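# Sort bolt and tape roll into blue tray compartments

## Task

Looking from the robot's side, place the bolt in the right-hand one of the blue divided tray's four side-by-side slots, and place the tape roll in that tray's rear slot. No other item may finish in either of those two spots unless it was already sitting there at the start.

## Robot and tools

Robot: two arms, left_arm and right_arm, each ending in a five-finger hand (right_arm has a right hand, left_arm a mirrored left hand). Base positions in the scene frame: left_arm (+0.001, +0.234, 0) m, right_arm (+0.020, -0.286, 0) m, both turned only slightly about z. A two-camera stand is fixed behind the arms.

Frames: the scene frame has its origin at table-top height midway between the nominal bases, +x out over the table, +z up, and +y toward left_arm (arm names do not match image sides). Reported hand positions (metres) and quaternions (wxyz) are in the scene frame and can be off by a few cm. Movement offsets, however, are expressed along each arm's current Hand target axes. The hand point sits 0.05 m in front of the palm and 0.15 m out from the wrist face; its +z runs along the straight fingers, +y out of the palm, +x across the palm away from the thumb on the right hand (toward the thumb on the left hand). Straight fingertips reach 0.06 to 0.07 m past the point along +z; a wrist bracket on the little-finger side can collide with things.

The 28-number row (used by execute_actions and move): one flat list covering both arms, every value in [-1, 1]. Order: left_arm dx, dy, dz, rx, ry, rz; then left hand little, ring, middle, index, thumb_bend, thumb_turn, force_limit, speed; then the same fourteen for right_arm. The six pose numbers are an offset, not a pose: they are measured from that arm's Hand target as it was when the action or move began, along that target's own axes; 1.0 equals 0.6 m of translation or 180 degrees, and rx, ry, rz form one rotation vector. All zeros means re-request the current Hand target. The six finger numbers are absolute positions: +1 open/straight, -1 closed; for thumb_turn, +1 beside the palm and -1 swung in front of it. force_limit scales from about 0 N at -1 to 10 N at +1 (15 N for the two thumb motors); speed rises from near zero at -1 to full at +0.48 and stays full above. There is no 'unchanged' value: to keep a hand as it is, resend the last eight hand numbers you actually sent; if none were sent yet in the scene, send its hand_measured six values plus hand_force_limit and hand_speed. With the thumb turned in, the hand grips objects roughly 0.035 to 0.065 m thick, or handles down to about 0.025 m. For a soft grip, close with speed at -0.94 or below. To squeeze harder, raise force_limit and send a more closed target than hand_measured.

Tools:
- execute_actions(actions, cameras): actions is a list of actions; each action is up to 15 rows, one row per 1/30 s step, and a short action repeats its last row. Every row in an action counts from the same start pose. An empty list returns all camera images.
- move(target, speed, blend, blocking, cameras): target is one row or a list of up to 15 rows; every row's offsets count from the Hand targets at the move's start, not from the previous target. speed is m/s (0.002 to 4.3, default 0.25; turns capped at twice that in rad/s), one value or one per target. blend in metres rounds corners (0 = stop at each). blocking=false returns after about 0.5 s while the move runs. Paths are straight, last 0.5 to 10 s, and do not avoid obstacles or the other arm. The result adds a move: line (done, off_target, moving, held, fault) plus any limits (paced = pose clipped, held = steps withheld).
- wait(seconds, cameras): 0 to 10 s, arms hold their last command.
- stop(cameras): brakes a running move.
- zoom_image(camera, region): region [x0, y0, x1, y1] in pixels, at most 504 by 504, from the newest images of cam_head_left, cam_head_right, cam_high, cam_left_wrist or cam_right_wrist.
- show_instructions(): shows reference pages.
- finished_scene(scene): scene is 1 or 2; ends the scene irreversibly. Scene 1 is practice.

Cameras: cam_head_left, cam_head_right, cam_high are 896x504; cam_left_wrist and cam_right_wrist are 672x504 fisheye. Calibration numbers are given but may be slightly off.

Results: end_effector_position and end_effector_quat_wxyz per arm; Hand target (your last commanded pose after clipping, the base for the next offsets); joint positions, velocities and torques; hand_measured, hand_stopped_by (moving, target, force, stalled, fault) and hand_load_n, each six values in motor order. A grip lost shows as hand_load_n falling to about 0. Hands often rest 1 to 3 cm (sometimes 5 cm) short of the commanded pose, usually low; that is not contact. Resend the missing distance as an offset. Orientation per step is clipped to within 40 degrees of the current one.

Avoid: dropping items or releasing them while moving, fast impacts, hard pressing, letting anything fall off the table or leaving it off the table, contact or grips between the two hands, steering a path close past an arm's own base, long stretched or loaded holds that overheat motors (MOTOR HOT warns at 85 °C; at 100 °C the arm drops and faults), and excess finger force. An arm blocked by something keeps pushing until commanded back past its hand point. Loose objects may occasionally get nudged by outside pushes.

Each tool is called as a command line: name --argument value for each argument, lists and objects as JSON in quotes; but a table of rows of numbers goes row by row, as --pt "numbers of a row", without its own name.

Reference images:

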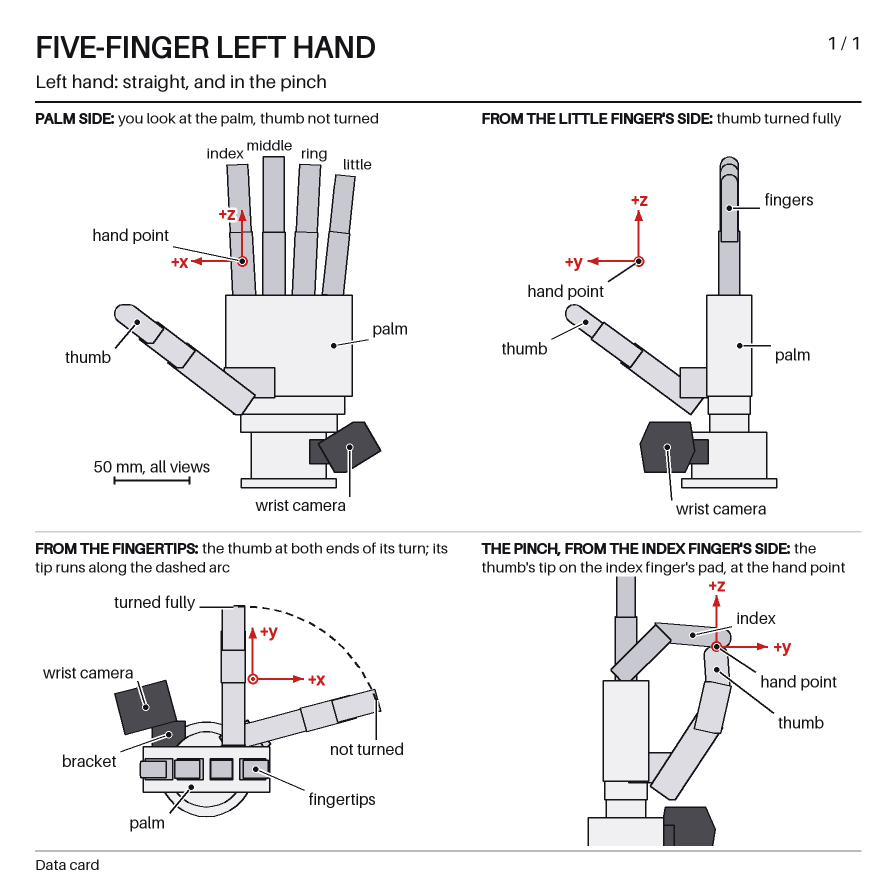

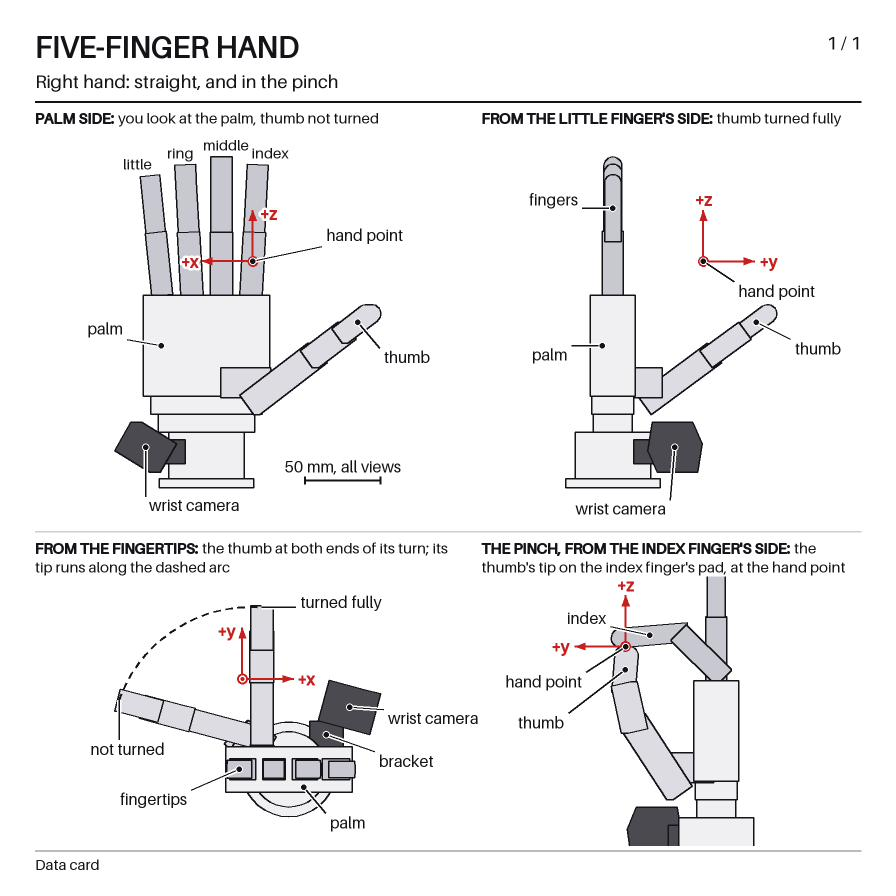

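## Session

execute_actions --actions '[]'

Scene clock: 0.00 s.
left_arm: end_effector_position=(+0.3498, +0.2779, +0.3330) hand_measured=(+1.000, +1.000, +1.000, +1.000, +1.000, +1.000) hand_load_n=(+0.0, +0.0, +0.0, +0.0, +0.0, +0.0) hand_stopped_by=(target, target, target, target, target, target) hand_force_limit=0.00 hand_speed=-0.80 end_effector_quat_wxyz=(+0.257, -0.336, +0.854, -0.303) | right_arm: end_effector_position=(+0.3721, +0.0096, +0.1801) hand_measured=(+1.000, +1.000, +1.000, +1.000, +1.000, +1.000) hand_load_n=(+0.0, +0.0, +0.0, +0.0, +0.0, +0.0) hand_stopped_by=(target, target, target, target, target, target) hand_force_limit=0.00 hand_speed=-0.80 end_effector_quat_wxyz=(+0.127, -0.608, +0.778, -0.088)
Joint positions: left_arm=[0.368 0.994 1.232 -1.193 0.575 0.985] | right_arm=[0.635 1.403 1.235 -1.138 0.166 0.851]
Joint velocities: within noise
Joint torques (N m): no reading
Heat: left arm: hottest waist 26 °C; right arm: hottest shoulder 27 °C.
Hand target: left_arm +0.3564, +0.2766, +0.3533; +0.280, -0.319, +0.852, -0.306 | right_arm +0.3812, +0.0187, +0.1979; +0.151, -0.605, +0.777, -0.091

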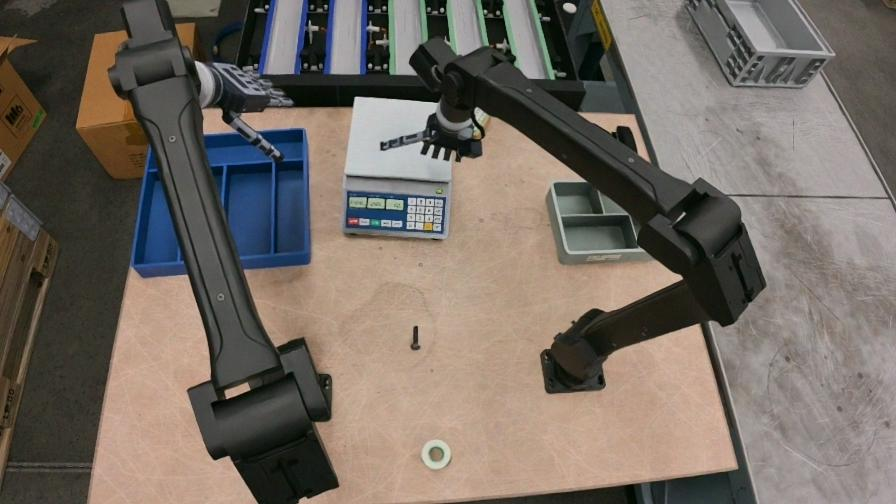

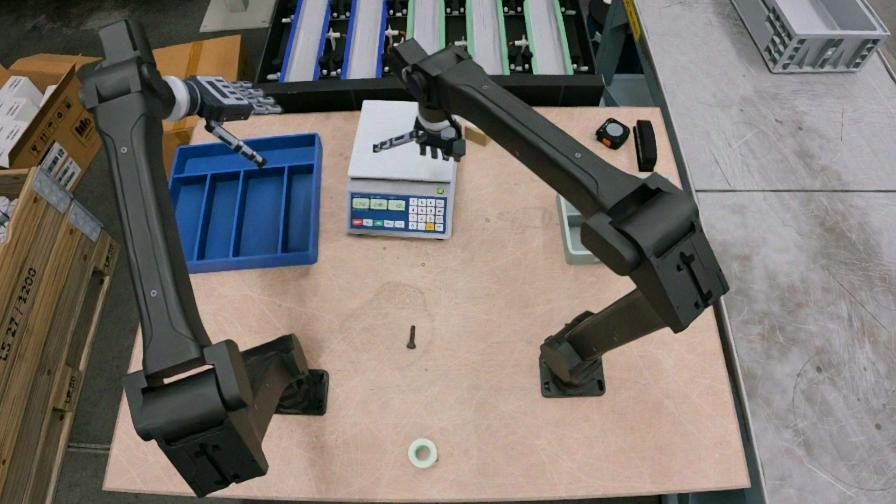

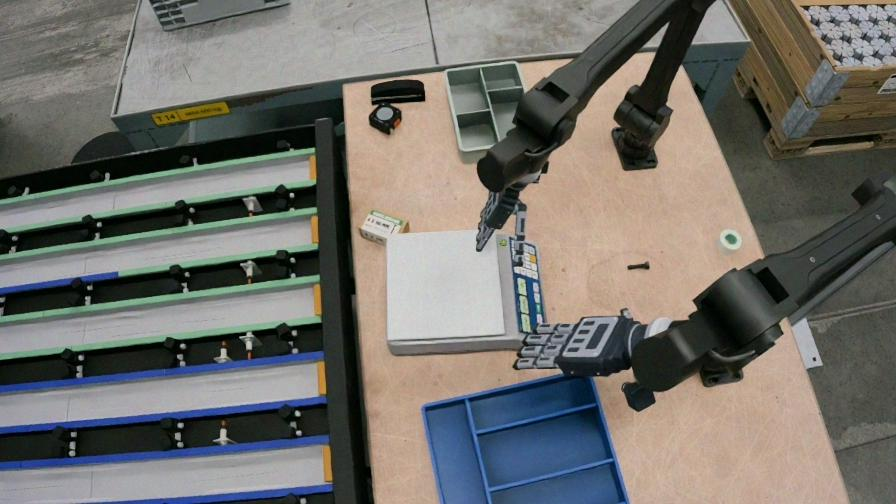

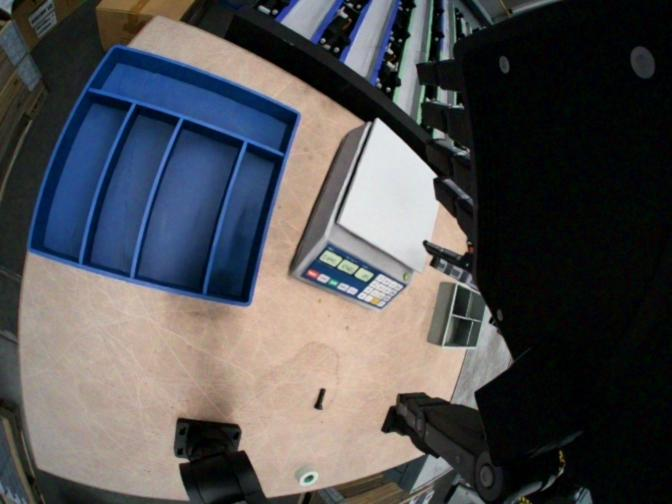

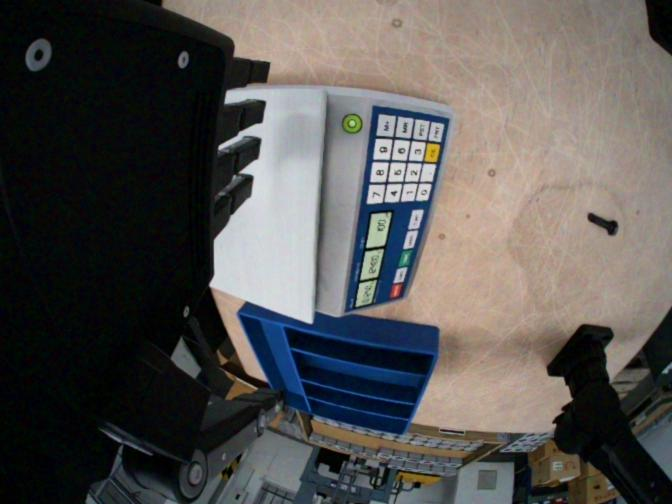

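move --pt "0 0 0 0 0 0 1 1 1 1 1 1 0 -0.8 0.426 -0.1215 -0.192 0 0 0 1 1 1 1 1 1 0 -0.8" --pt "0.564 0.0335 -0.0168 0.1585 0.2743 0.0669 1 1 1 1 1 -1 0 0 0.426 -0.1215 -0.192 0 0 0 1 1 1 1 1 1 0 -0.8" --cameras '["all"]'

Scene clock: 142.70 s.
left_arm: end_effector_position=(+0.1228, +0.0523, +0.2483) hand_measured=(+1.000, +1.000, +1.000, +1.000, +1.000, -1.000) hand_load_n=(+0.0, -0.5, +0.0, +0.0, +0.0, +0.0) hand_stopped_by=(target, target, target, target, target, target) hand_force_limit=0.00 hand_speed=0.00 end_effector_quat_wxyz=(-0.008, -0.007, +0.820, -0.572) | right_arm: end_effector_position=(+0.3422, -0.2518, +0.2720) hand_measured=(+1.000, +1.000, +1.000, +1.000, +1.000, +1.000) hand_load_n=(+0.0, +0.0, +0.0, -0.5, +0.0, +0.0) hand_stopped_by=(target, target, target, target, target, target) hand_force_limit=0.00 hand_speed=-0.80 end_effector_quat_wxyz=(+0.129, -0.605, +0.782, -0.077)
Joint positions: left_arm=[-0.108 0.62 0.714 -1.352 1.199 1.215] | right_arm=[-0.05 1.104 1.215 -1.383 -0.052 0.207]
Joint torques (N m): left_arm=[0.09 -0.97 8.44 1.66 0.54 -0.28] | right_arm=[0.03 -5.3 13.59 0.01 -0.18 -0.11]
Heat: left arm: hottest elbow 35 °C; right arm: hottest elbow 38 °C.
Hand target: left_arm +0.1257, +0.0504, +0.2502; +0.000, +0.000, +0.819, -0.574 | right_arm +0.3510, -0.2516, +0.2977; +0.151, -0.605, +0.777, -0.091
Off the commanded pose: left_arm 0.004 m, 1 deg | right_arm 0.027 m, 3 deg.
move: off_target (right_arm)
camera_calibration:
cam_left_wrist: T_world_to_cam=[[-0.240598, -0.397218, 0.885624, -0.161281], [-0.823589, 0.566378, 0.0302853, 0.0638435], [-0.513628, -0.722104, -0.463414, 0.329915], [0, 0, 0, 1]] pos_world=[0.183231, 0.13801, 0.293788]
cam_right_wrist: T_world_to_cam=[[-0.951009, -0.00170549, -0.30916, 0.409723], [-0.179158, 0.818007, 0.546595, 0.117969], [0.251963, 0.575205, -0.778238, 0.378689], [0, 0, 0, 1]] pos_world=[0.31537, -0.313625, 0.356898]

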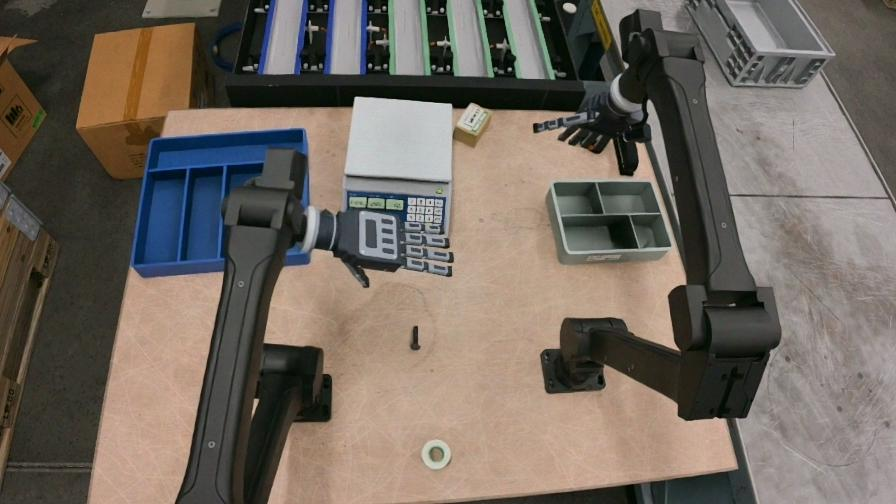

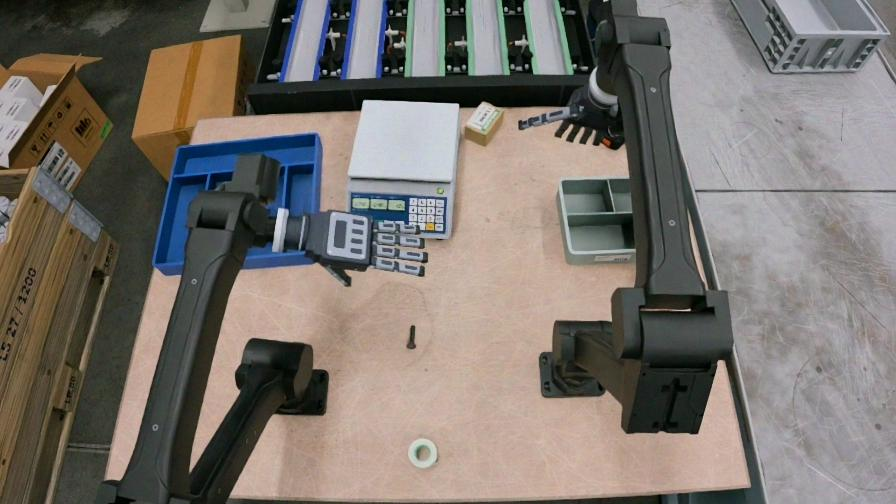

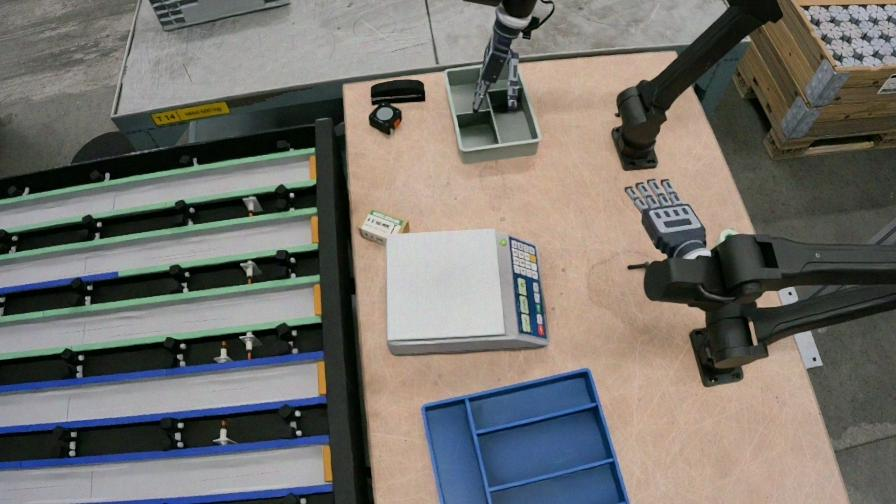

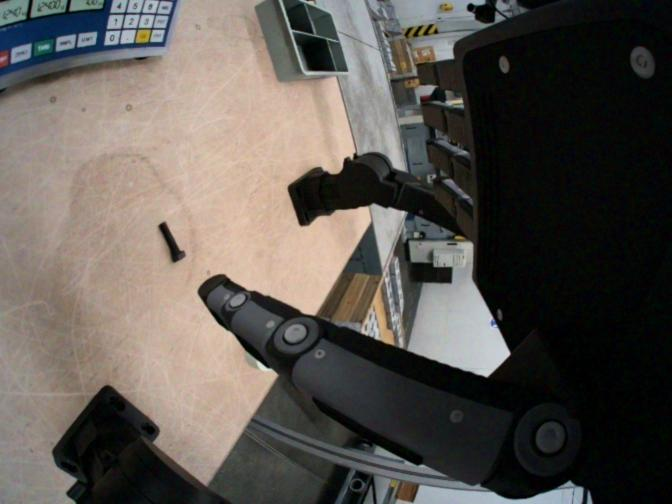

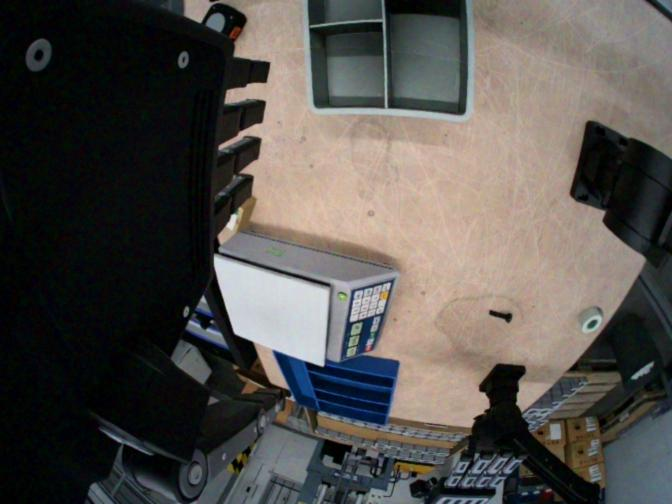

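move --target '[0,0,0,0,0,0,1,1,0.2,0.2,0,-1,0,0,0,0,0,0,0,0,1,1,1,1,1,1,0,-0.8]' --cameras '["cam_left_wrist","cam_head_right"]'

zoom_image --camera "cam_left_wrist" --region '[100, 80, 500, 380]'

Scene clock: 148.50 s.
left_arm: end_effector_position=(+0.1228, +0.0523, +0.2483) hand_measured=(+1.000, +1.000, +0.200, +0.200, +0.000, -1.000) hand_load_n=(+0.0, +0.0, +0.0, +0.0, +0.0, +0.0) hand_stopped_by=(target, target, target, target, target, target) hand_force_limit=0.00 hand_speed=0.00 end_effector_quat_wxyz=(-0.008, -0.007, +0.820, -0.572) | right_arm: end_effector_position=(+0.3422, -0.2518, +0.2720) hand_measured=(+1.000, +1.000, +1.000, +1.000, +1.000, +1.000) hand_load_n=(+0.0, +0.0, +0.0, +0.0, +0.0, +0.0) hand_stopped_by=(target, target, target, target, target, target) hand_force_limit=0.00 hand_speed=-0.80 end_effector_quat_wxyz=(+0.129, -0.605, +0.782, -0.077)
Joint positions: left_arm=[-0.108 0.62 0.714 -1.352 1.199 1.215] | right_arm=[-0.05 1.104 1.215 -1.383 -0.052 0.207]
Joint torques (N m): left_arm=[0.15 -0.97 8.49 1.66 0.57 -0.28] | right_arm=[0.03 -5.3 13.59 -0.01 -0.18 -0.1]
Heat: left arm: hottest elbow 34 °C; right arm: hottest elbow 38 °C.
Hand target: left_arm +0.1257, +0.0504, +0.2502; +0.000, +0.000, +0.819, -0.574 | right_arm +0.3510, -0.2516, +0.2977; +0.151, -0.605, +0.777, -0.091
Off the commanded pose: left_arm 0.004 m, 1 deg | right_arm 0.027 m, 3 deg.
move: off_target (right_arm)
camera_calibration:
cam_left_wrist: T_world_to_cam=[[-0.240598, -0.397218, 0.885624, -0.161281], [-0.823589, 0.566378, 0.0302853, 0.0638435], [-0.513628, -0.722104, -0.463414, 0.329915], [0, 0, 0, 1]] pos_world=[0.183231, 0.13801, 0.293788]
Images, in order (width x height): cam_head_right 896x504, cam_left_wrist 672x504.

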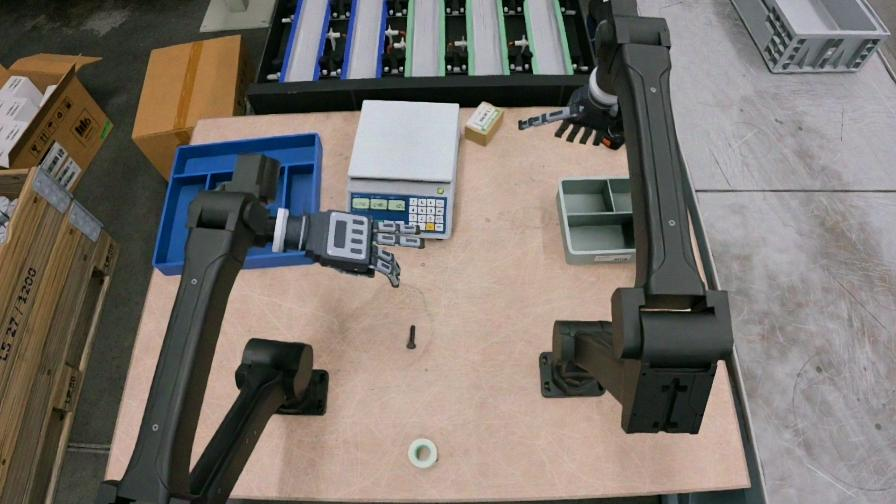

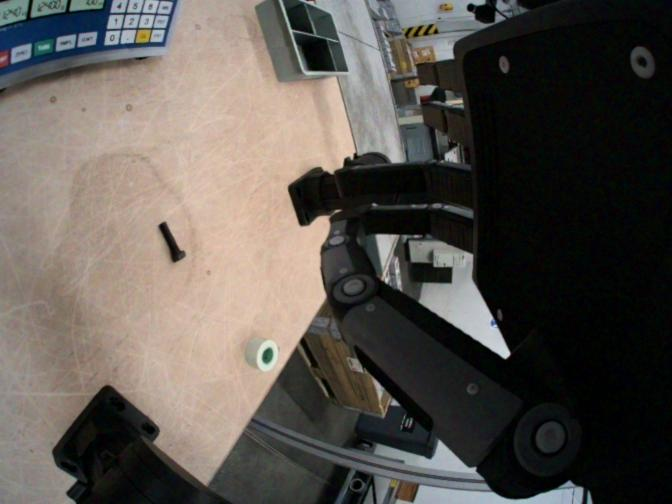

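Scaled by 1.260 from the camera's 672x504 image, which has a finer 960x720 frame.

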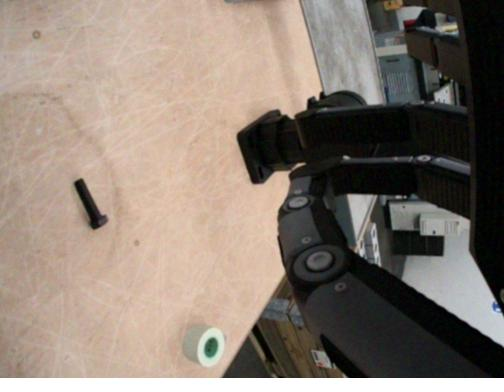

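move --target '[0.0562,0.2467,0.1508,0,0,0,1,1,0.35,0.35,0.12,-1,0,0,0,0,0,0,0,0,1,1,1,1,1,1,0,-0.8]' --cameras '["cam_left_wrist","cam_head_right"]'

zoom_image --camera "cam_left_wrist" --region '[100, 80, 500, 380]'

Scene clock: 180.50 s.
left_arm: end_effector_position=(+0.0899, +0.0203, +0.0755) hand_measured=(+1.000, +1.000, +0.350, +0.350, +0.120, -1.000) hand_load_n=(+0.0, +0.0, +0.0, +0.0, +0.0, +0.0) hand_stopped_by=(target, target, target, target, target, target) hand_force_limit=0.00 hand_speed=0.00 end_effector_quat_wxyz=(-0.007, -0.010, +0.824, -0.567) | right_arm: end_effector_position=(+0.3422, -0.2518, +0.2720) hand_measured=(+1.000, +1.000, +1.000, +1.000, +1.000, +1.000) hand_load_n=(+0.0, +0.0, +0.0, +0.0, +0.0, +0.0) hand_stopped_by=(target, target, target, target, target, target) hand_force_limit=0.00 hand_speed=-0.80 end_effector_quat_wxyz=(+0.129, -0.605, +0.782, -0.077)
Joint positions: left_arm=[-0.393 0.46 0.174 -0.479 1.029 0.664] | right_arm=[-0.05 1.104 1.215 -1.383 -0.052 0.207]
Joint torques (N m): left_arm=[-0.15 0.38 8.65 2.58 0.36 -0.3] | right_arm=[0.03 -5.3 13.57 0.02 -0.18 -0.11]
Heat: left arm: hottest elbow 31 °C; right arm: hottest elbow 38 °C.
Hand target: left_arm +0.0920, +0.0160, +0.0801; +0.000, +0.000, +0.819, -0.574 | right_arm +0.3510, -0.2516, +0.2977; +0.151, -0.605, +0.777, -0.091
Off the commanded pose: left_arm 0.007 m, 2 deg | right_arm 0.027 m, 3 deg.
move: off_target (right_arm)
camera_calibration:
cam_left_wrist: T_world_to_cam=[[-0.235888, -0.409818, 0.881139, -0.0285149], [-0.826706, 0.561231, 0.0397127, 0.0597641], [-0.510798, -0.719075, -0.471187, 0.21017], [0, 0, 0, 1]] pos_world=[0.150035, 0.105901, 0.121782]
Images, in order (width x height): cam_head_right 896x504, cam_left_wrist 672x504.

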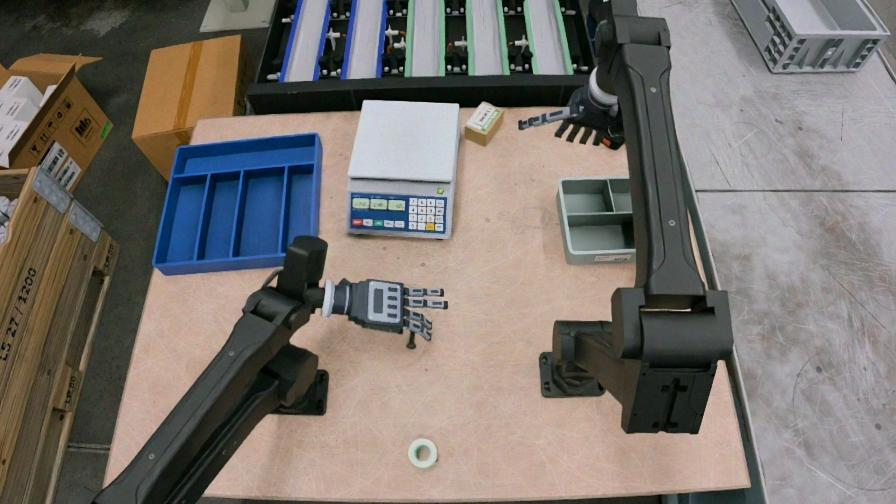

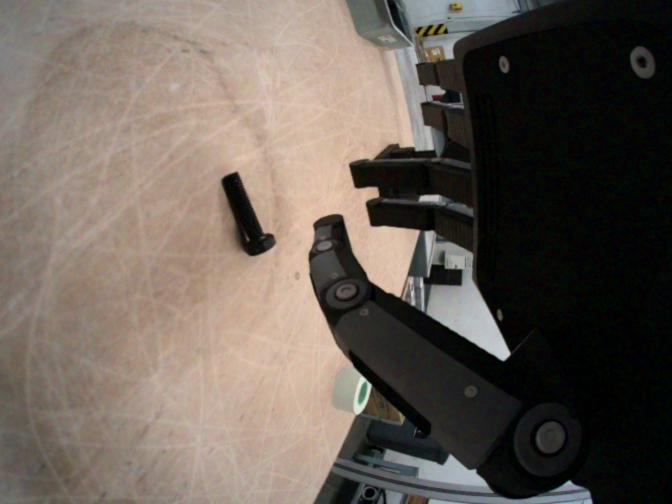

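Scaled by 1.260 from the camera's 672x504 image, which has a finer 960x720 frame.

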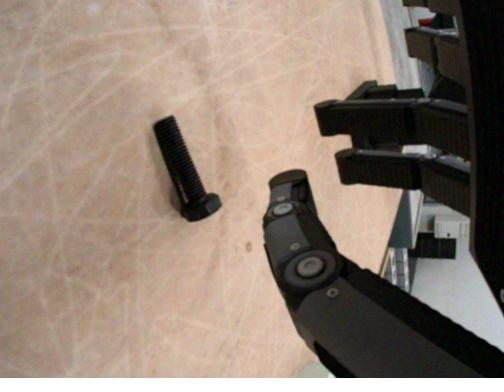

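move --target '[-0.0133,0.0495,0.0127,0,0,0,1,1,0.35,0.35,0.12,-1,0,0,0,0,0,0,0,0,1,1,1,1,1,1,0,-0.8]' --cameras '["cam_left_wrist"]' --speed 0.1

Scene clock: 207.73 s.
left_arm: end_effector_position=(+0.0948, +0.0210, +0.0489) hand_measured=(+1.000, +1.000, +0.350, +0.350, +0.120, -1.000) hand_load_n=(+0.0, +0.0, +0.0, +0.0, +0.0, +0.0) hand_stopped_by=(target, target, target, target, target, target) hand_force_limit=0.00 hand_speed=0.00 end_effector_quat_wxyz=(-0.010, -0.013, +0.823, -0.568) | right_arm: end_effector_position=(+0.3422, -0.2518, +0.2720) hand_measured=(+1.000, +1.000, +1.000, +1.000, +1.000, +1.000) hand_load_n=(+0.0, +0.0, +0.0, +0.0, +0.0, -0.5) hand_stopped_by=(target, target, target, target, target, target) hand_force_limit=0.00 hand_speed=-0.80 end_effector_quat_wxyz=(+0.129, -0.605, +0.782, -0.077)
Joint positions: left_arm=[-0.369 0.584 0.122 -0.329 1.051 0.687] | right_arm=[-0.05 1.104 1.215 -1.383 -0.052 0.207]
Joint torques (N m): left_arm=[0.32 1.73 8.05 2.52 0.67 0.05] | right_arm=[0.09 -5.36 13.59 0.01 -0.18 -0.11]
Heat: left arm: hottest elbow 32 °C; right arm: hottest elbow 39 °C.
Hand target: left_arm +0.1000, +0.0190, +0.0496; +0.000, +0.000, +0.819, -0.574 | right_arm +0.3510, -0.2516, +0.2977; +0.151, -0.605, +0.777, -0.091
Off the commanded pose: left_arm 0.006 m, 2 deg | right_arm 0.027 m, 3 deg.
move: off_target (right_arm)
camera_calibration:
cam_left_wrist: T_world_to_cam=[[-0.228017, -0.406682, 0.884657, -0.00468073], [-0.826981, 0.560466, 0.0444976, 0.0642411], [-0.513916, -0.721449, -0.464114, 0.200588], [0, 0, 0, 1]] pos_world=[0.155144, 0.106805, 0.0943778]
Images, in order (width x height): cam_left_wrist 672x504.

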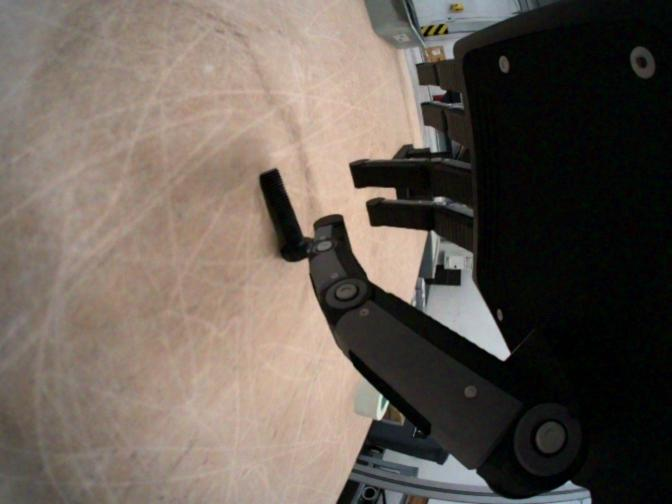

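move --target '[0,0.0278,0.0065,0,0,0,1,1,0.35,0.35,0.12,-1,0,0,0,0,0,0,0,0,1,1,1,1,1,1,0,-0.8]' --cameras '["cam_left_wrist","cam_head_left"]' --speed 0.06

Scene clock: 225.63 s.
left_arm: end_effector_position=(+0.0936, +0.0224, +0.0317) hand_measured=(+1.000, +1.000, +0.350, +0.350, +0.120, -1.000) hand_load_n=(+0.0, +0.0, +0.0, +0.0, +0.0, +0.0) hand_stopped_by=(target, target, target, target, target, target) hand_force_limit=0.00 hand_speed=0.00 end_effector_quat_wxyz=(-0.013, -0.012, +0.823, -0.567) | right_arm: end_effector_position=(+0.3422, -0.2518, +0.2720) hand_measured=(+1.000, +1.000, +1.000, +1.000, +1.000, +1.000) hand_load_n=(+0.0, +0.0, -0.5, +0.0, +0.0, +0.0) hand_stopped_by=(target, target, target, target, target, target) hand_force_limit=0.00 hand_speed=-0.80 end_effector_quat_wxyz=(+0.129, -0.605, +0.782, -0.077)
Joint positions: left_arm=[-0.362 0.661 0.088 -0.235 1.057 0.702] | right_arm=[-0.05 1.104 1.215 -1.383 -0.052 0.207]
Joint torques (N m): left_arm=[0.62 1.32 7.6 2.48 0.74 0.09] | right_arm=[0.03 -5.3 13.57 0.01 -0.18 -0.11]
Heat: left arm: hottest elbow 32 °C; right arm: hottest elbow 40 °C.
Hand target: left_arm +0.1000, +0.0210, +0.0326; +0.000, +0.000, +0.819, -0.574 | right_arm +0.3510, -0.2516, +0.2977; +0.151, -0.605, +0.777, -0.091
Off the commanded pose: left_arm 0.007 m, 2 deg | right_arm 0.027 m, 3 deg.
move: off_target (right_arm)
camera_calibration:
cam_left_wrist: T_world_to_cam=[[-0.226915, -0.407762, 0.884443, 0.0107462], [-0.824805, 0.563365, 0.0481193, 0.0629427], [-0.517886, -0.718575, -0.46416, 0.19327], [0, 0, 0, 1]] pos_world=[0.154446, 0.107801, 0.077175]
Images, in order (width x height): cam_head_left 896x504, cam_left_wrist 672x504.

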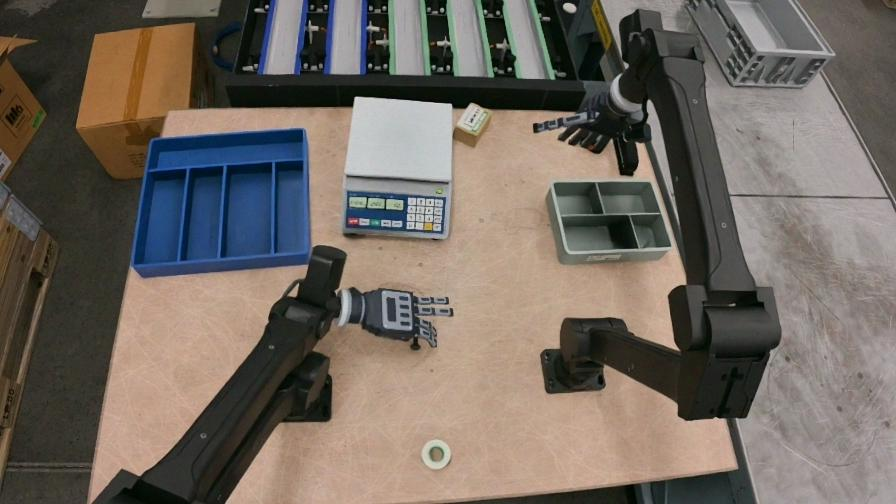

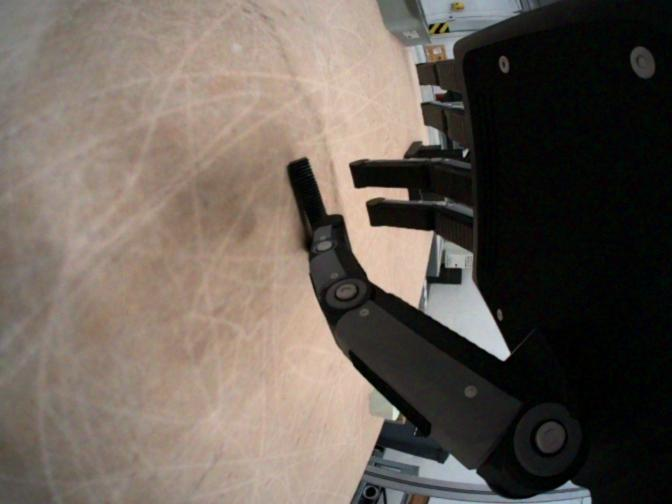

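move --target '[0,0.0157,0.0057,0,0,0,1,1,0.35,0.35,0.12,-1,0,0,0,0,0,0,0,0,1,1,1,1,1,1,0,-0.8]' --cameras '["cam_left_wrist"]' --speed 0.05

Scene clock: 243.67 s.
left_arm: end_effector_position=(+0.0935, +0.0223, +0.0218) hand_measured=(+1.000, +1.000, +0.350, +0.350, +0.120, -1.000) hand_load_n=(+0.0, +0.0, +0.0, +0.0, +0.0, +0.0) hand_stopped_by=(target, target, target, target, target, target) hand_force_limit=0.00 hand_speed=0.00 end_effector_quat_wxyz=(-0.013, -0.011, +0.823, -0.568) | right_arm: end_effector_position=(+0.3422, -0.2518, +0.2720) hand_measured=(+1.000, +1.000, +1.000, +1.000, +1.000, +1.000) hand_load_n=(+0.0, +0.0, +0.0, +0.0, +0.0, +0.0) hand_stopped_by=(target, target, target, target, target, target) hand_force_limit=0.00 hand_speed=-0.80 end_effector_quat_wxyz=(+0.129, -0.605, +0.782, -0.077)
Joint positions: left_arm=[-0.362 0.721 0.068 -0.156 1.058 0.704] | right_arm=[-0.05 1.104 1.215 -1.383 -0.052 0.207]
Joint torques (N m): left_arm=[0.62 1.26 7.2 2.5 0.73 0.08] | right_arm=[-0.03 -5.36 13.59 0.01 -0.18 -0.11]
Heat: left arm: hottest elbow 31 °C; right arm: hottest elbow 40 °C.
Hand target: left_arm +0.1000, +0.0210, +0.0226; +0.000, +0.000, +0.819, -0.574 | right_arm +0.3510, -0.2516, +0.2977; +0.151, -0.605, +0.777, -0.091
Off the commanded pose: left_arm 0.007 m, 2 deg | right_arm 0.027 m, 3 deg.
move: off_target (right_arm)
camera_calibration:
cam_left_wrist: T_world_to_cam=[[-0.228492, -0.406512, 0.884613, 0.0195576], [-0.823938, 0.564751, 0.0467033, 0.0632861], [-0.518572, -0.718195, -0.463982, 0.188655], [0, 0, 0, 1]] pos_world=[0.154444, 0.107701, 0.0672761]
Images, in order (width x height): cam_left_wrist 672x504.

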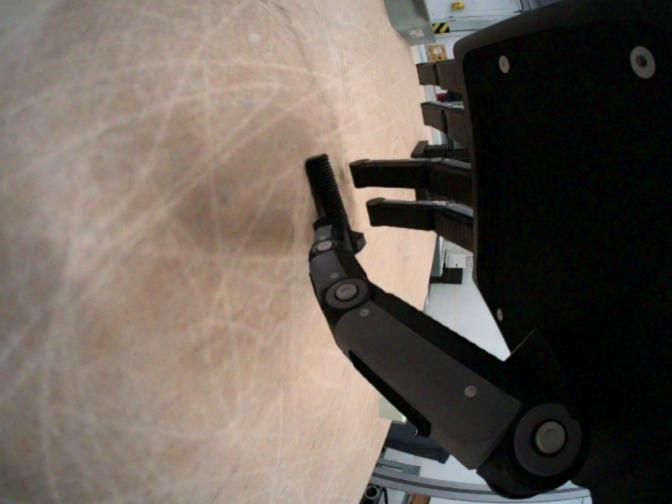

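move --target '[0,0.0063,0.0023,0,0,0,1,1,0.35,0.35,0.12,-1,0,0,0,0,0,0,0,0,1,1,1,1,1,1,0,-0.8]' --speed 0.05

move --target '[0,0,0,0,0,0,1,1,-0.4,-0.4,0.12,-1,-0.6,-0.7,0,0,0,0,0,0,1,1,1,1,1,1,0,-0.8]' --cameras '["cam_left_wrist"]' --speed 0.05

Scene clock: 251.73 s.
left_arm: end_effector_position=(+0.0930, +0.0225, +0.0170) hand_measured=(+1.000, +1.000, +0.350, +0.350, +0.120, -1.000) hand_load_n=(+0.0, +0.0, +0.0, +0.0, +0.0, +0.0) hand_stopped_by=(target, target, target, target, target, target) hand_force_limit=0.00 hand_speed=0.00 end_effector_quat_wxyz=(-0.013, -0.012, +0.823, -0.568) | right_arm: end_effector_position=(+0.3422, -0.2518, +0.2720) hand_measured=(+1.000, +1.000, +1.000, +1.000, +1.000, +1.000) hand_load_n=(+0.0, +0.0, +0.0, +0.0, +0.0, +0.0) hand_stopped_by=(target, target, target, target, target, target) hand_force_limit=0.00 hand_speed=-0.80 end_effector_quat_wxyz=(+0.129, -0.605, +0.782, -0.077)
Joint positions: left_arm=[-0.362 0.75 0.059 -0.119 1.058 0.704] | right_arm=[-0.05 1.104 1.215 -1.383 -0.052 0.207]
Joint torques (N m): left_arm=[0.73 1.08 7.06 2.51 0.71 0.06] | right_arm=[0.03 -5.3 13.59 0.01 -0.18 -0.11]
Heat: left arm: hottest elbow 31 °C; right arm: hottest elbow 41 °C.
Hand target: left_arm +0.1000, +0.0210, +0.0186; +0.000, +0.000, +0.819, -0.574 | right_arm +0.3510, -0.2516, +0.2977; +0.151, -0.605, +0.777, -0.091
Off the commanded pose: left_arm 0.007 m, 2 deg | right_arm 0.027 m, 3 deg.
move: off_target (right_arm)

Scene clock: 252.83 s.
left_arm: end_effector_position=(+0.0936, +0.0210, +0.0196) hand_measured=(+1.000, +1.000, +0.242, -0.090, +0.120, -1.000) hand_load_n=(+0.0, +0.0, +0.0, +0.0, +0.0, +0.0) hand_stopped_by=(target, target, force, force, target, target) hand_force_limit=-0.60 hand_speed=-0.70 end_effector_quat_wxyz=(-0.012, -0.006, +0.820, -0.572) | right_arm: end_effector_position=(+0.3422, -0.2518, +0.2720) hand_measured=(+1.000, +1.000, +1.000, +1.000, +1.000, +1.000) hand_load_n=(+0.0, +0.0, +0.0, +0.0, +0.0, +0.0) hand_stopped_by=(target, target, target, target, target, target) hand_force_limit=0.00 hand_speed=-0.80 end_effector_quat_wxyz=(+0.129, -0.605, +0.782, -0.077)
Joint positions: left_arm=[-0.362 0.75 0.06 -0.11 1.069 0.704] | right_arm=[-0.05 1.104 1.215 -1.383 -0.052 0.207]
Joint torques (N m): left_arm=[0.91 1.32 7.12 2.17 0.36 0.07] | right_arm=[0.03 -5.36 13.59 0.02 -0.18 -0.11]
Heat: left arm: hottest elbow 31 °C; right arm: hottest elbow 41 °C.
Hand target: left_arm +0.1000, +0.0210, +0.0186; +0.000, +0.000, +0.819, -0.574 | right_arm +0.3510, -0.2516, +0.2977; +0.151, -0.605, +0.777, -0.091
Off the commanded pose: left_arm 0.007 m, 2 deg | right_arm 0.027 m, 3 deg.
move: off_target (right_arm)
camera_calibration:
cam_left_wrist: T_world_to_cam=[[-0.236499, -0.395358, 0.887559, 0.0214537], [-0.819984, 0.571255, 0.0359689, 0.0638579], [-0.521243, -0.719278, -0.459288, 0.186859], [0, 0, 0, 1]] pos_world=[0.154835, 0.106406, 0.064484]
Images, in order (width x height): cam_left_wrist 672x504.

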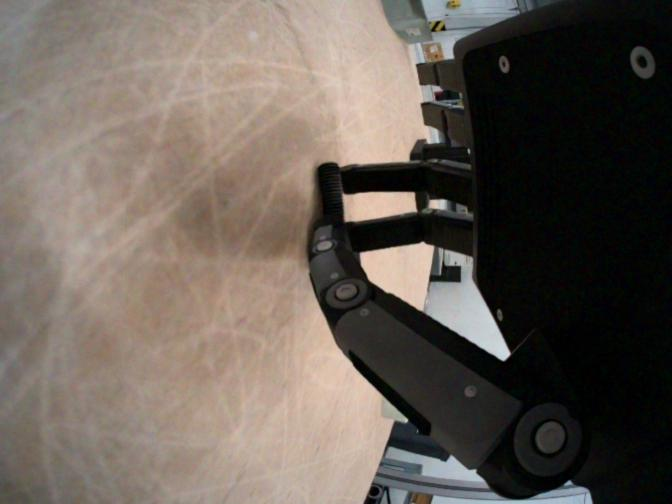

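zoom_image --camera "cam_left_wrist" --region '[260, 120, 460, 320]'

Scaled by 2.520 from the camera's 672x504 image, which has a finer 960x720 frame.

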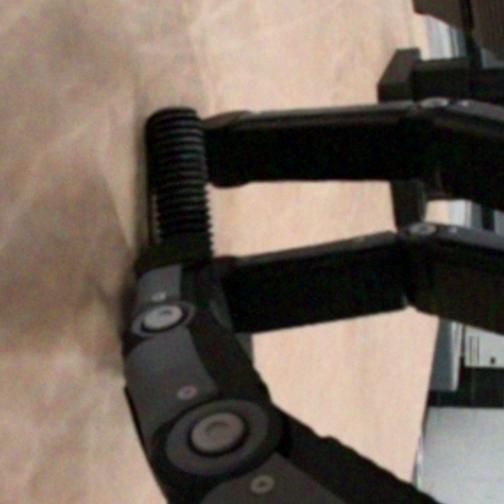

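move --pt "0 0 0 0 0 0 1 1 0.45 0.45 0.12 -1 -0.6 0 0 0 0 0 0 0 1 1 1 1 1 1 0 -0.8" --pt "0 0.0110 0.004 0 0 0 1 1 0.45 0.45 0.12 -1 -0.6 0 0 0 0 0 0 0 1 1 1 1 1 1 0 -0.8" --cameras '["cam_left_wrist"]' --speed 0.05

zoom_image --camera "cam_left_wrist" --region '[260, 120, 460, 320]'

Scene clock: 270.00 s.
left_arm: end_effector_position=(+0.0920, +0.0216, +0.0126) hand_measured=(+1.000, +1.000, +0.450, +0.450, +0.120, -1.000) hand_load_n=(+0.0, +0.0, +0.0, -0.5, -1.5, +1.0) hand_stopped_by=(target, target, target, target, target, target) hand_force_limit=-0.60 hand_speed=0.00 end_effector_quat_wxyz=(-0.017, -0.009, +0.821, -0.571) | right_arm: end_effector_position=(+0.3422, -0.2518, +0.2720) hand_measured=(+1.000, +1.000, +1.000, +1.000, +1.000, +1.000) hand_load_n=(+0.0, +0.0, +0.0, +0.0, +0.0, +0.0) hand_stopped_by=(target, target, target, target, target, target) hand_force_limit=0.00 hand_speed=-0.80 end_effector_quat_wxyz=(+0.129, -0.605, +0.782, -0.077)
Joint positions: left_arm=[-0.362 0.797 0.049 -0.062 1.069 0.704] | right_arm=[-0.05 1.104 1.215 -1.383 -0.052 0.207]
Joint torques (N m): left_arm=[0.85 1.08 6.57 2.63 0.37 0.08] | right_arm=[0.03 -5.3 13.59 0.01 -0.17 -0.11]
Heat: left arm: hottest elbow 31 °C; right arm: hottest elbow 41 °C.
Hand target: left_arm +0.1000, +0.0210, +0.0116; +0.000, +0.000, +0.819, -0.574 | right_arm +0.3510, -0.2516, +0.2977; +0.151, -0.605, +0.777, -0.091
Off the commanded pose: left_arm 0.008 m, 2 deg | right_arm 0.027 m, 3 deg.
move: off_target (right_arm)
camera_calibration:
cam_left_wrist: T_world_to_cam=[[-0.227673, -0.398869, 0.888296, 0.0267656], [-0.819544, 0.571134, 0.0464031, 0.0622875], [-0.525844, -0.717433, -0.456922, 0.183712], [0, 0, 0, 1]] pos_world=[0.153745, 0.106903, 0.057276]
Images, in order (width x height): cam_left_wrist 672x504.

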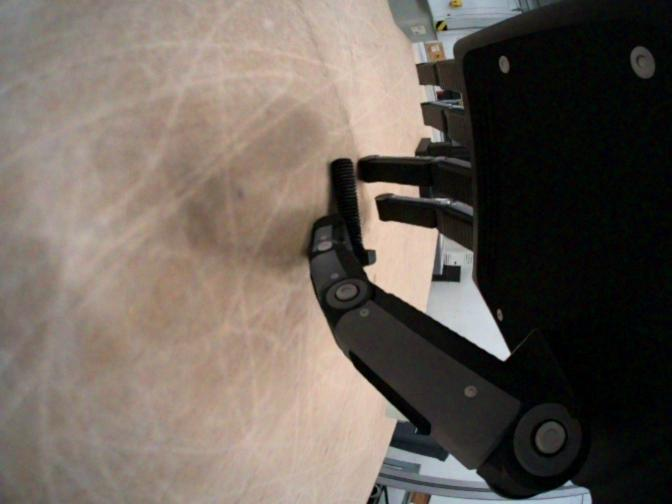

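Scaled by 2.520 from the camera's 672x504 image, which has a finer 960x720 frame.

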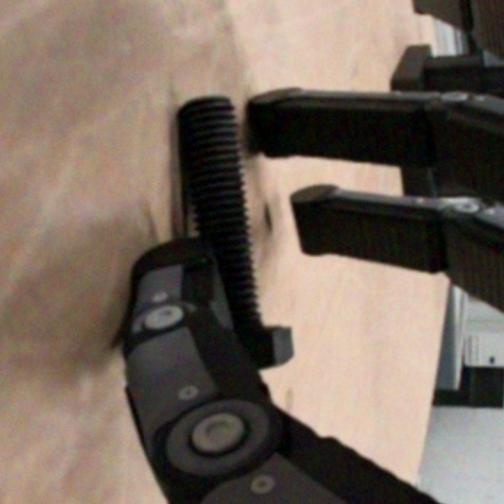

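move --target '[0,0,0,0,0,0,1,1,-0.4,-0.4,0.12,-1,-0.6,-0.7,0,0,0,0,0,0,1,1,1,1,1,1,0,-0.8]' --cameras '["cam_left_wrist"]' --speed 0.05

zoom_image --camera "cam_left_wrist" --region '[260, 120, 460, 320]'

Scene clock: 279.27 s.
left_arm: end_effector_position=(+0.0932, +0.0210, +0.0133) hand_measured=(+1.000, +1.000, +0.426, +0.262, +0.120, -1.000) hand_load_n=(+0.0, +0.0, +0.0, +0.0, +0.0, +0.0) hand_stopped_by=(target, target, force, force, target, target) hand_force_limit=-0.60 hand_speed=-0.70 end_effector_quat_wxyz=(-0.014, -0.007, +0.820, -0.572) | right_arm: end_effector_position=(+0.3422, -0.2518, +0.2720) hand_measured=(+1.000, +1.000, +1.000, +1.000, +1.000, +1.000) hand_load_n=(+0.0, +0.0, +0.0, +0.0, +0.0, +0.0) hand_stopped_by=(target, target, target, target, target, target) hand_force_limit=0.00 hand_speed=-0.80 end_effector_quat_wxyz=(+0.129, -0.605, +0.782, -0.077)
Joint positions: left_arm=[-0.362 0.799 0.049 -0.053 1.071 0.704] | right_arm=[-0.05 1.104 1.215 -1.383 -0.052 0.207]
Joint torques (N m): left_arm=[0.91 1.03 6.52 2.35 0.3 0.06] | right_arm=[0.09 -5.3 13.57 0.01 -0.18 -0.11]
Heat: left arm: hottest elbow 30 °C; right arm: hottest elbow 41 °C.
Hand target: left_arm +0.1000, +0.0210, +0.0116; +0.000, +0.000, +0.819, -0.574 | right_arm +0.3510, -0.2516, +0.2977; +0.151, -0.605, +0.777, -0.091
Off the commanded pose: left_arm 0.007 m, 2 deg | right_arm 0.027 m, 3 deg.
move: off_target (right_arm)
camera_calibration:
cam_left_wrist: T_world_to_cam=[[-0.234063, -0.395174, 0.888286, 0.0266741], [-0.819216, 0.572179, 0.0386837, 0.063634], [-0.523546, -0.718643, -0.457659, 0.184062], [0, 0, 0, 1]] pos_world=[0.154738, 0.106406, 0.0580819]
Images, in order (width x height): cam_left_wrist 672x504.

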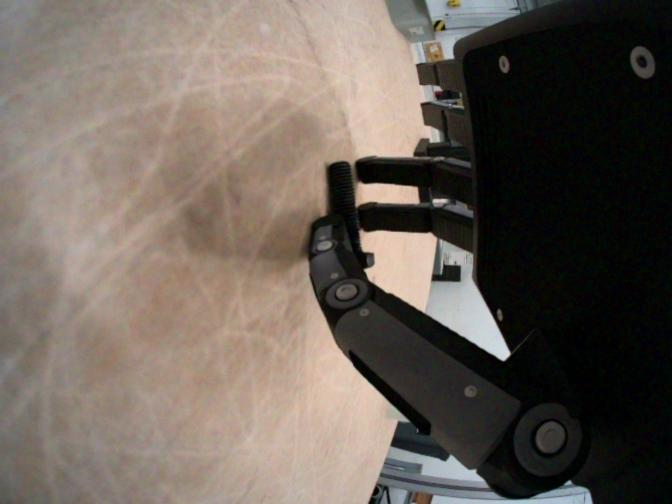

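Scaled by 2.520 from the camera's 672x504 image, which has a finer 960x720 frame.

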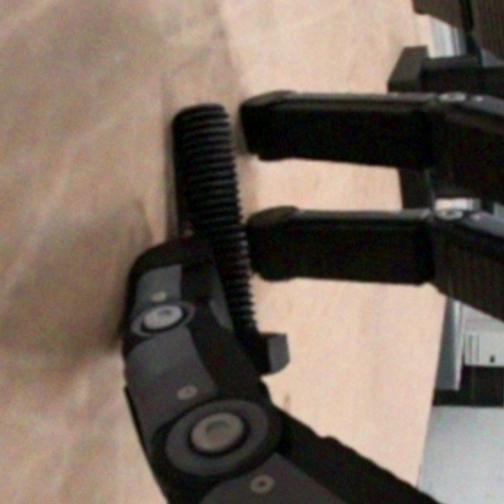

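move --pt "0 0 0 0 0 0 1 1 0.5 0.5 0.12 -1 -0.6 0 0 0 0 0 0 0 1 1 1 1 1 1 0 -0.8" --pt "0 -0.0134 0.0271 0 0 0 1 1 0.5 0.5 0.12 -1 -0.6 0 0 0 0 0 0 0 1 1 1 1 1 1 0 -0.8" --cameras '["cam_left_wrist"]' --speed 0.05

zoom_image --camera "cam_left_wrist" --region '[260, 120, 460, 320]'

Scene clock: 307.07 s.
left_arm: end_effector_position=(+0.1007, +0.0070, +0.0120) hand_measured=(+1.000, +1.000, +0.500, +0.500, +0.120, -1.000) hand_load_n=(+0.0, +0.0, +0.0, +0.0, +0.0, -0.5) hand_stopped_by=(target, target, target, target, target, target) hand_force_limit=-0.60 hand_speed=0.00 end_effector_quat_wxyz=(+0.002, -0.005, +0.822, -0.569) | right_arm: end_effector_position=(+0.3422, -0.2518, +0.2720) hand_measured=(+1.000, +1.000, +1.000, +1.000, +1.000, +1.000) hand_load_n=(+0.0, +0.0, +0.0, +0.0, +0.0, +0.0) hand_stopped_by=(target, target, target, target, target, target) hand_force_limit=0.00 hand_speed=-0.80 end_effector_quat_wxyz=(+0.129, -0.605, +0.782, -0.077)
Joint positions: left_arm=[-0.451 0.857 0.043 0.128 0.982 0.595] | right_arm=[-0.05 1.104 1.215 -1.383 -0.052 0.207]
Joint torques (N m): left_arm=[-0.21 0.32 6.37 2.66 0.34 -0.29] | right_arm=[0.03 -5.3 13.59 0.01 -0.18 -0.11]
Heat: left arm: hottest elbow 30 °C; right arm: hottest elbow 42 °C.
Hand target: left_arm +0.1000, +0.0030, +0.0136; +0.000, +0.000, +0.819, -0.574 | right_arm +0.3510, -0.2516, +0.2977; +0.151, -0.605, +0.777, -0.091
Off the commanded pose: left_arm 0.004 m, 1 deg | right_arm 0.027 m, 3 deg.
move: off_target (right_arm)
camera_calibration:
cam_left_wrist: T_world_to_cam=[[-0.253712, -0.405324, 0.878261, 0.0261635], [-0.828332, 0.559911, 0.0191149, 0.0790631], [-0.499496, -0.722642, -0.477799, 0.17515], [0, 0, 0, 1]] pos_world=[0.159615, 0.0929075, 0.059197]
Images, in order (width x height): cam_left_wrist 672x504.

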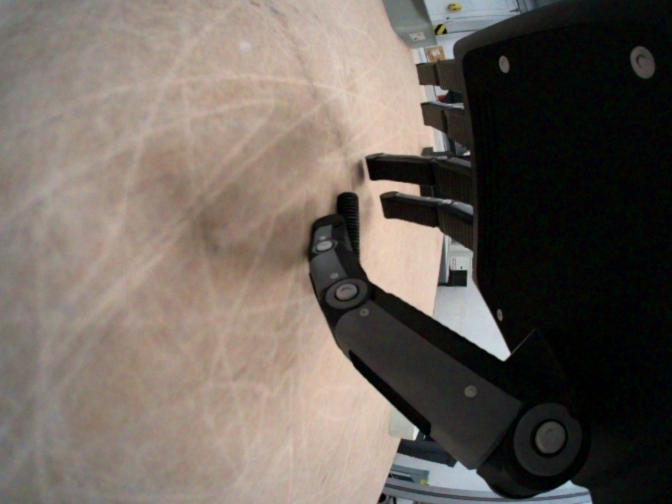

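Scaled by 2.520 from the camera's 672x504 image, which has a finer 960x720 frame.

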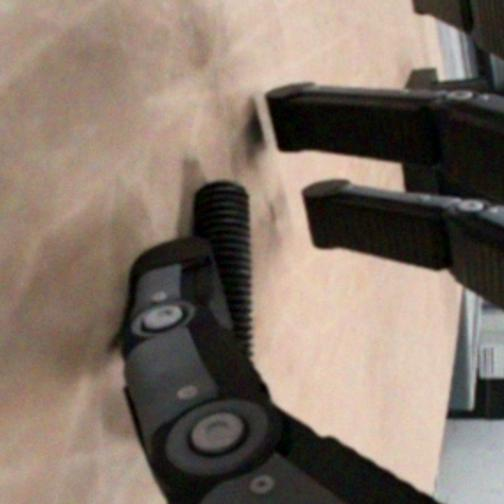

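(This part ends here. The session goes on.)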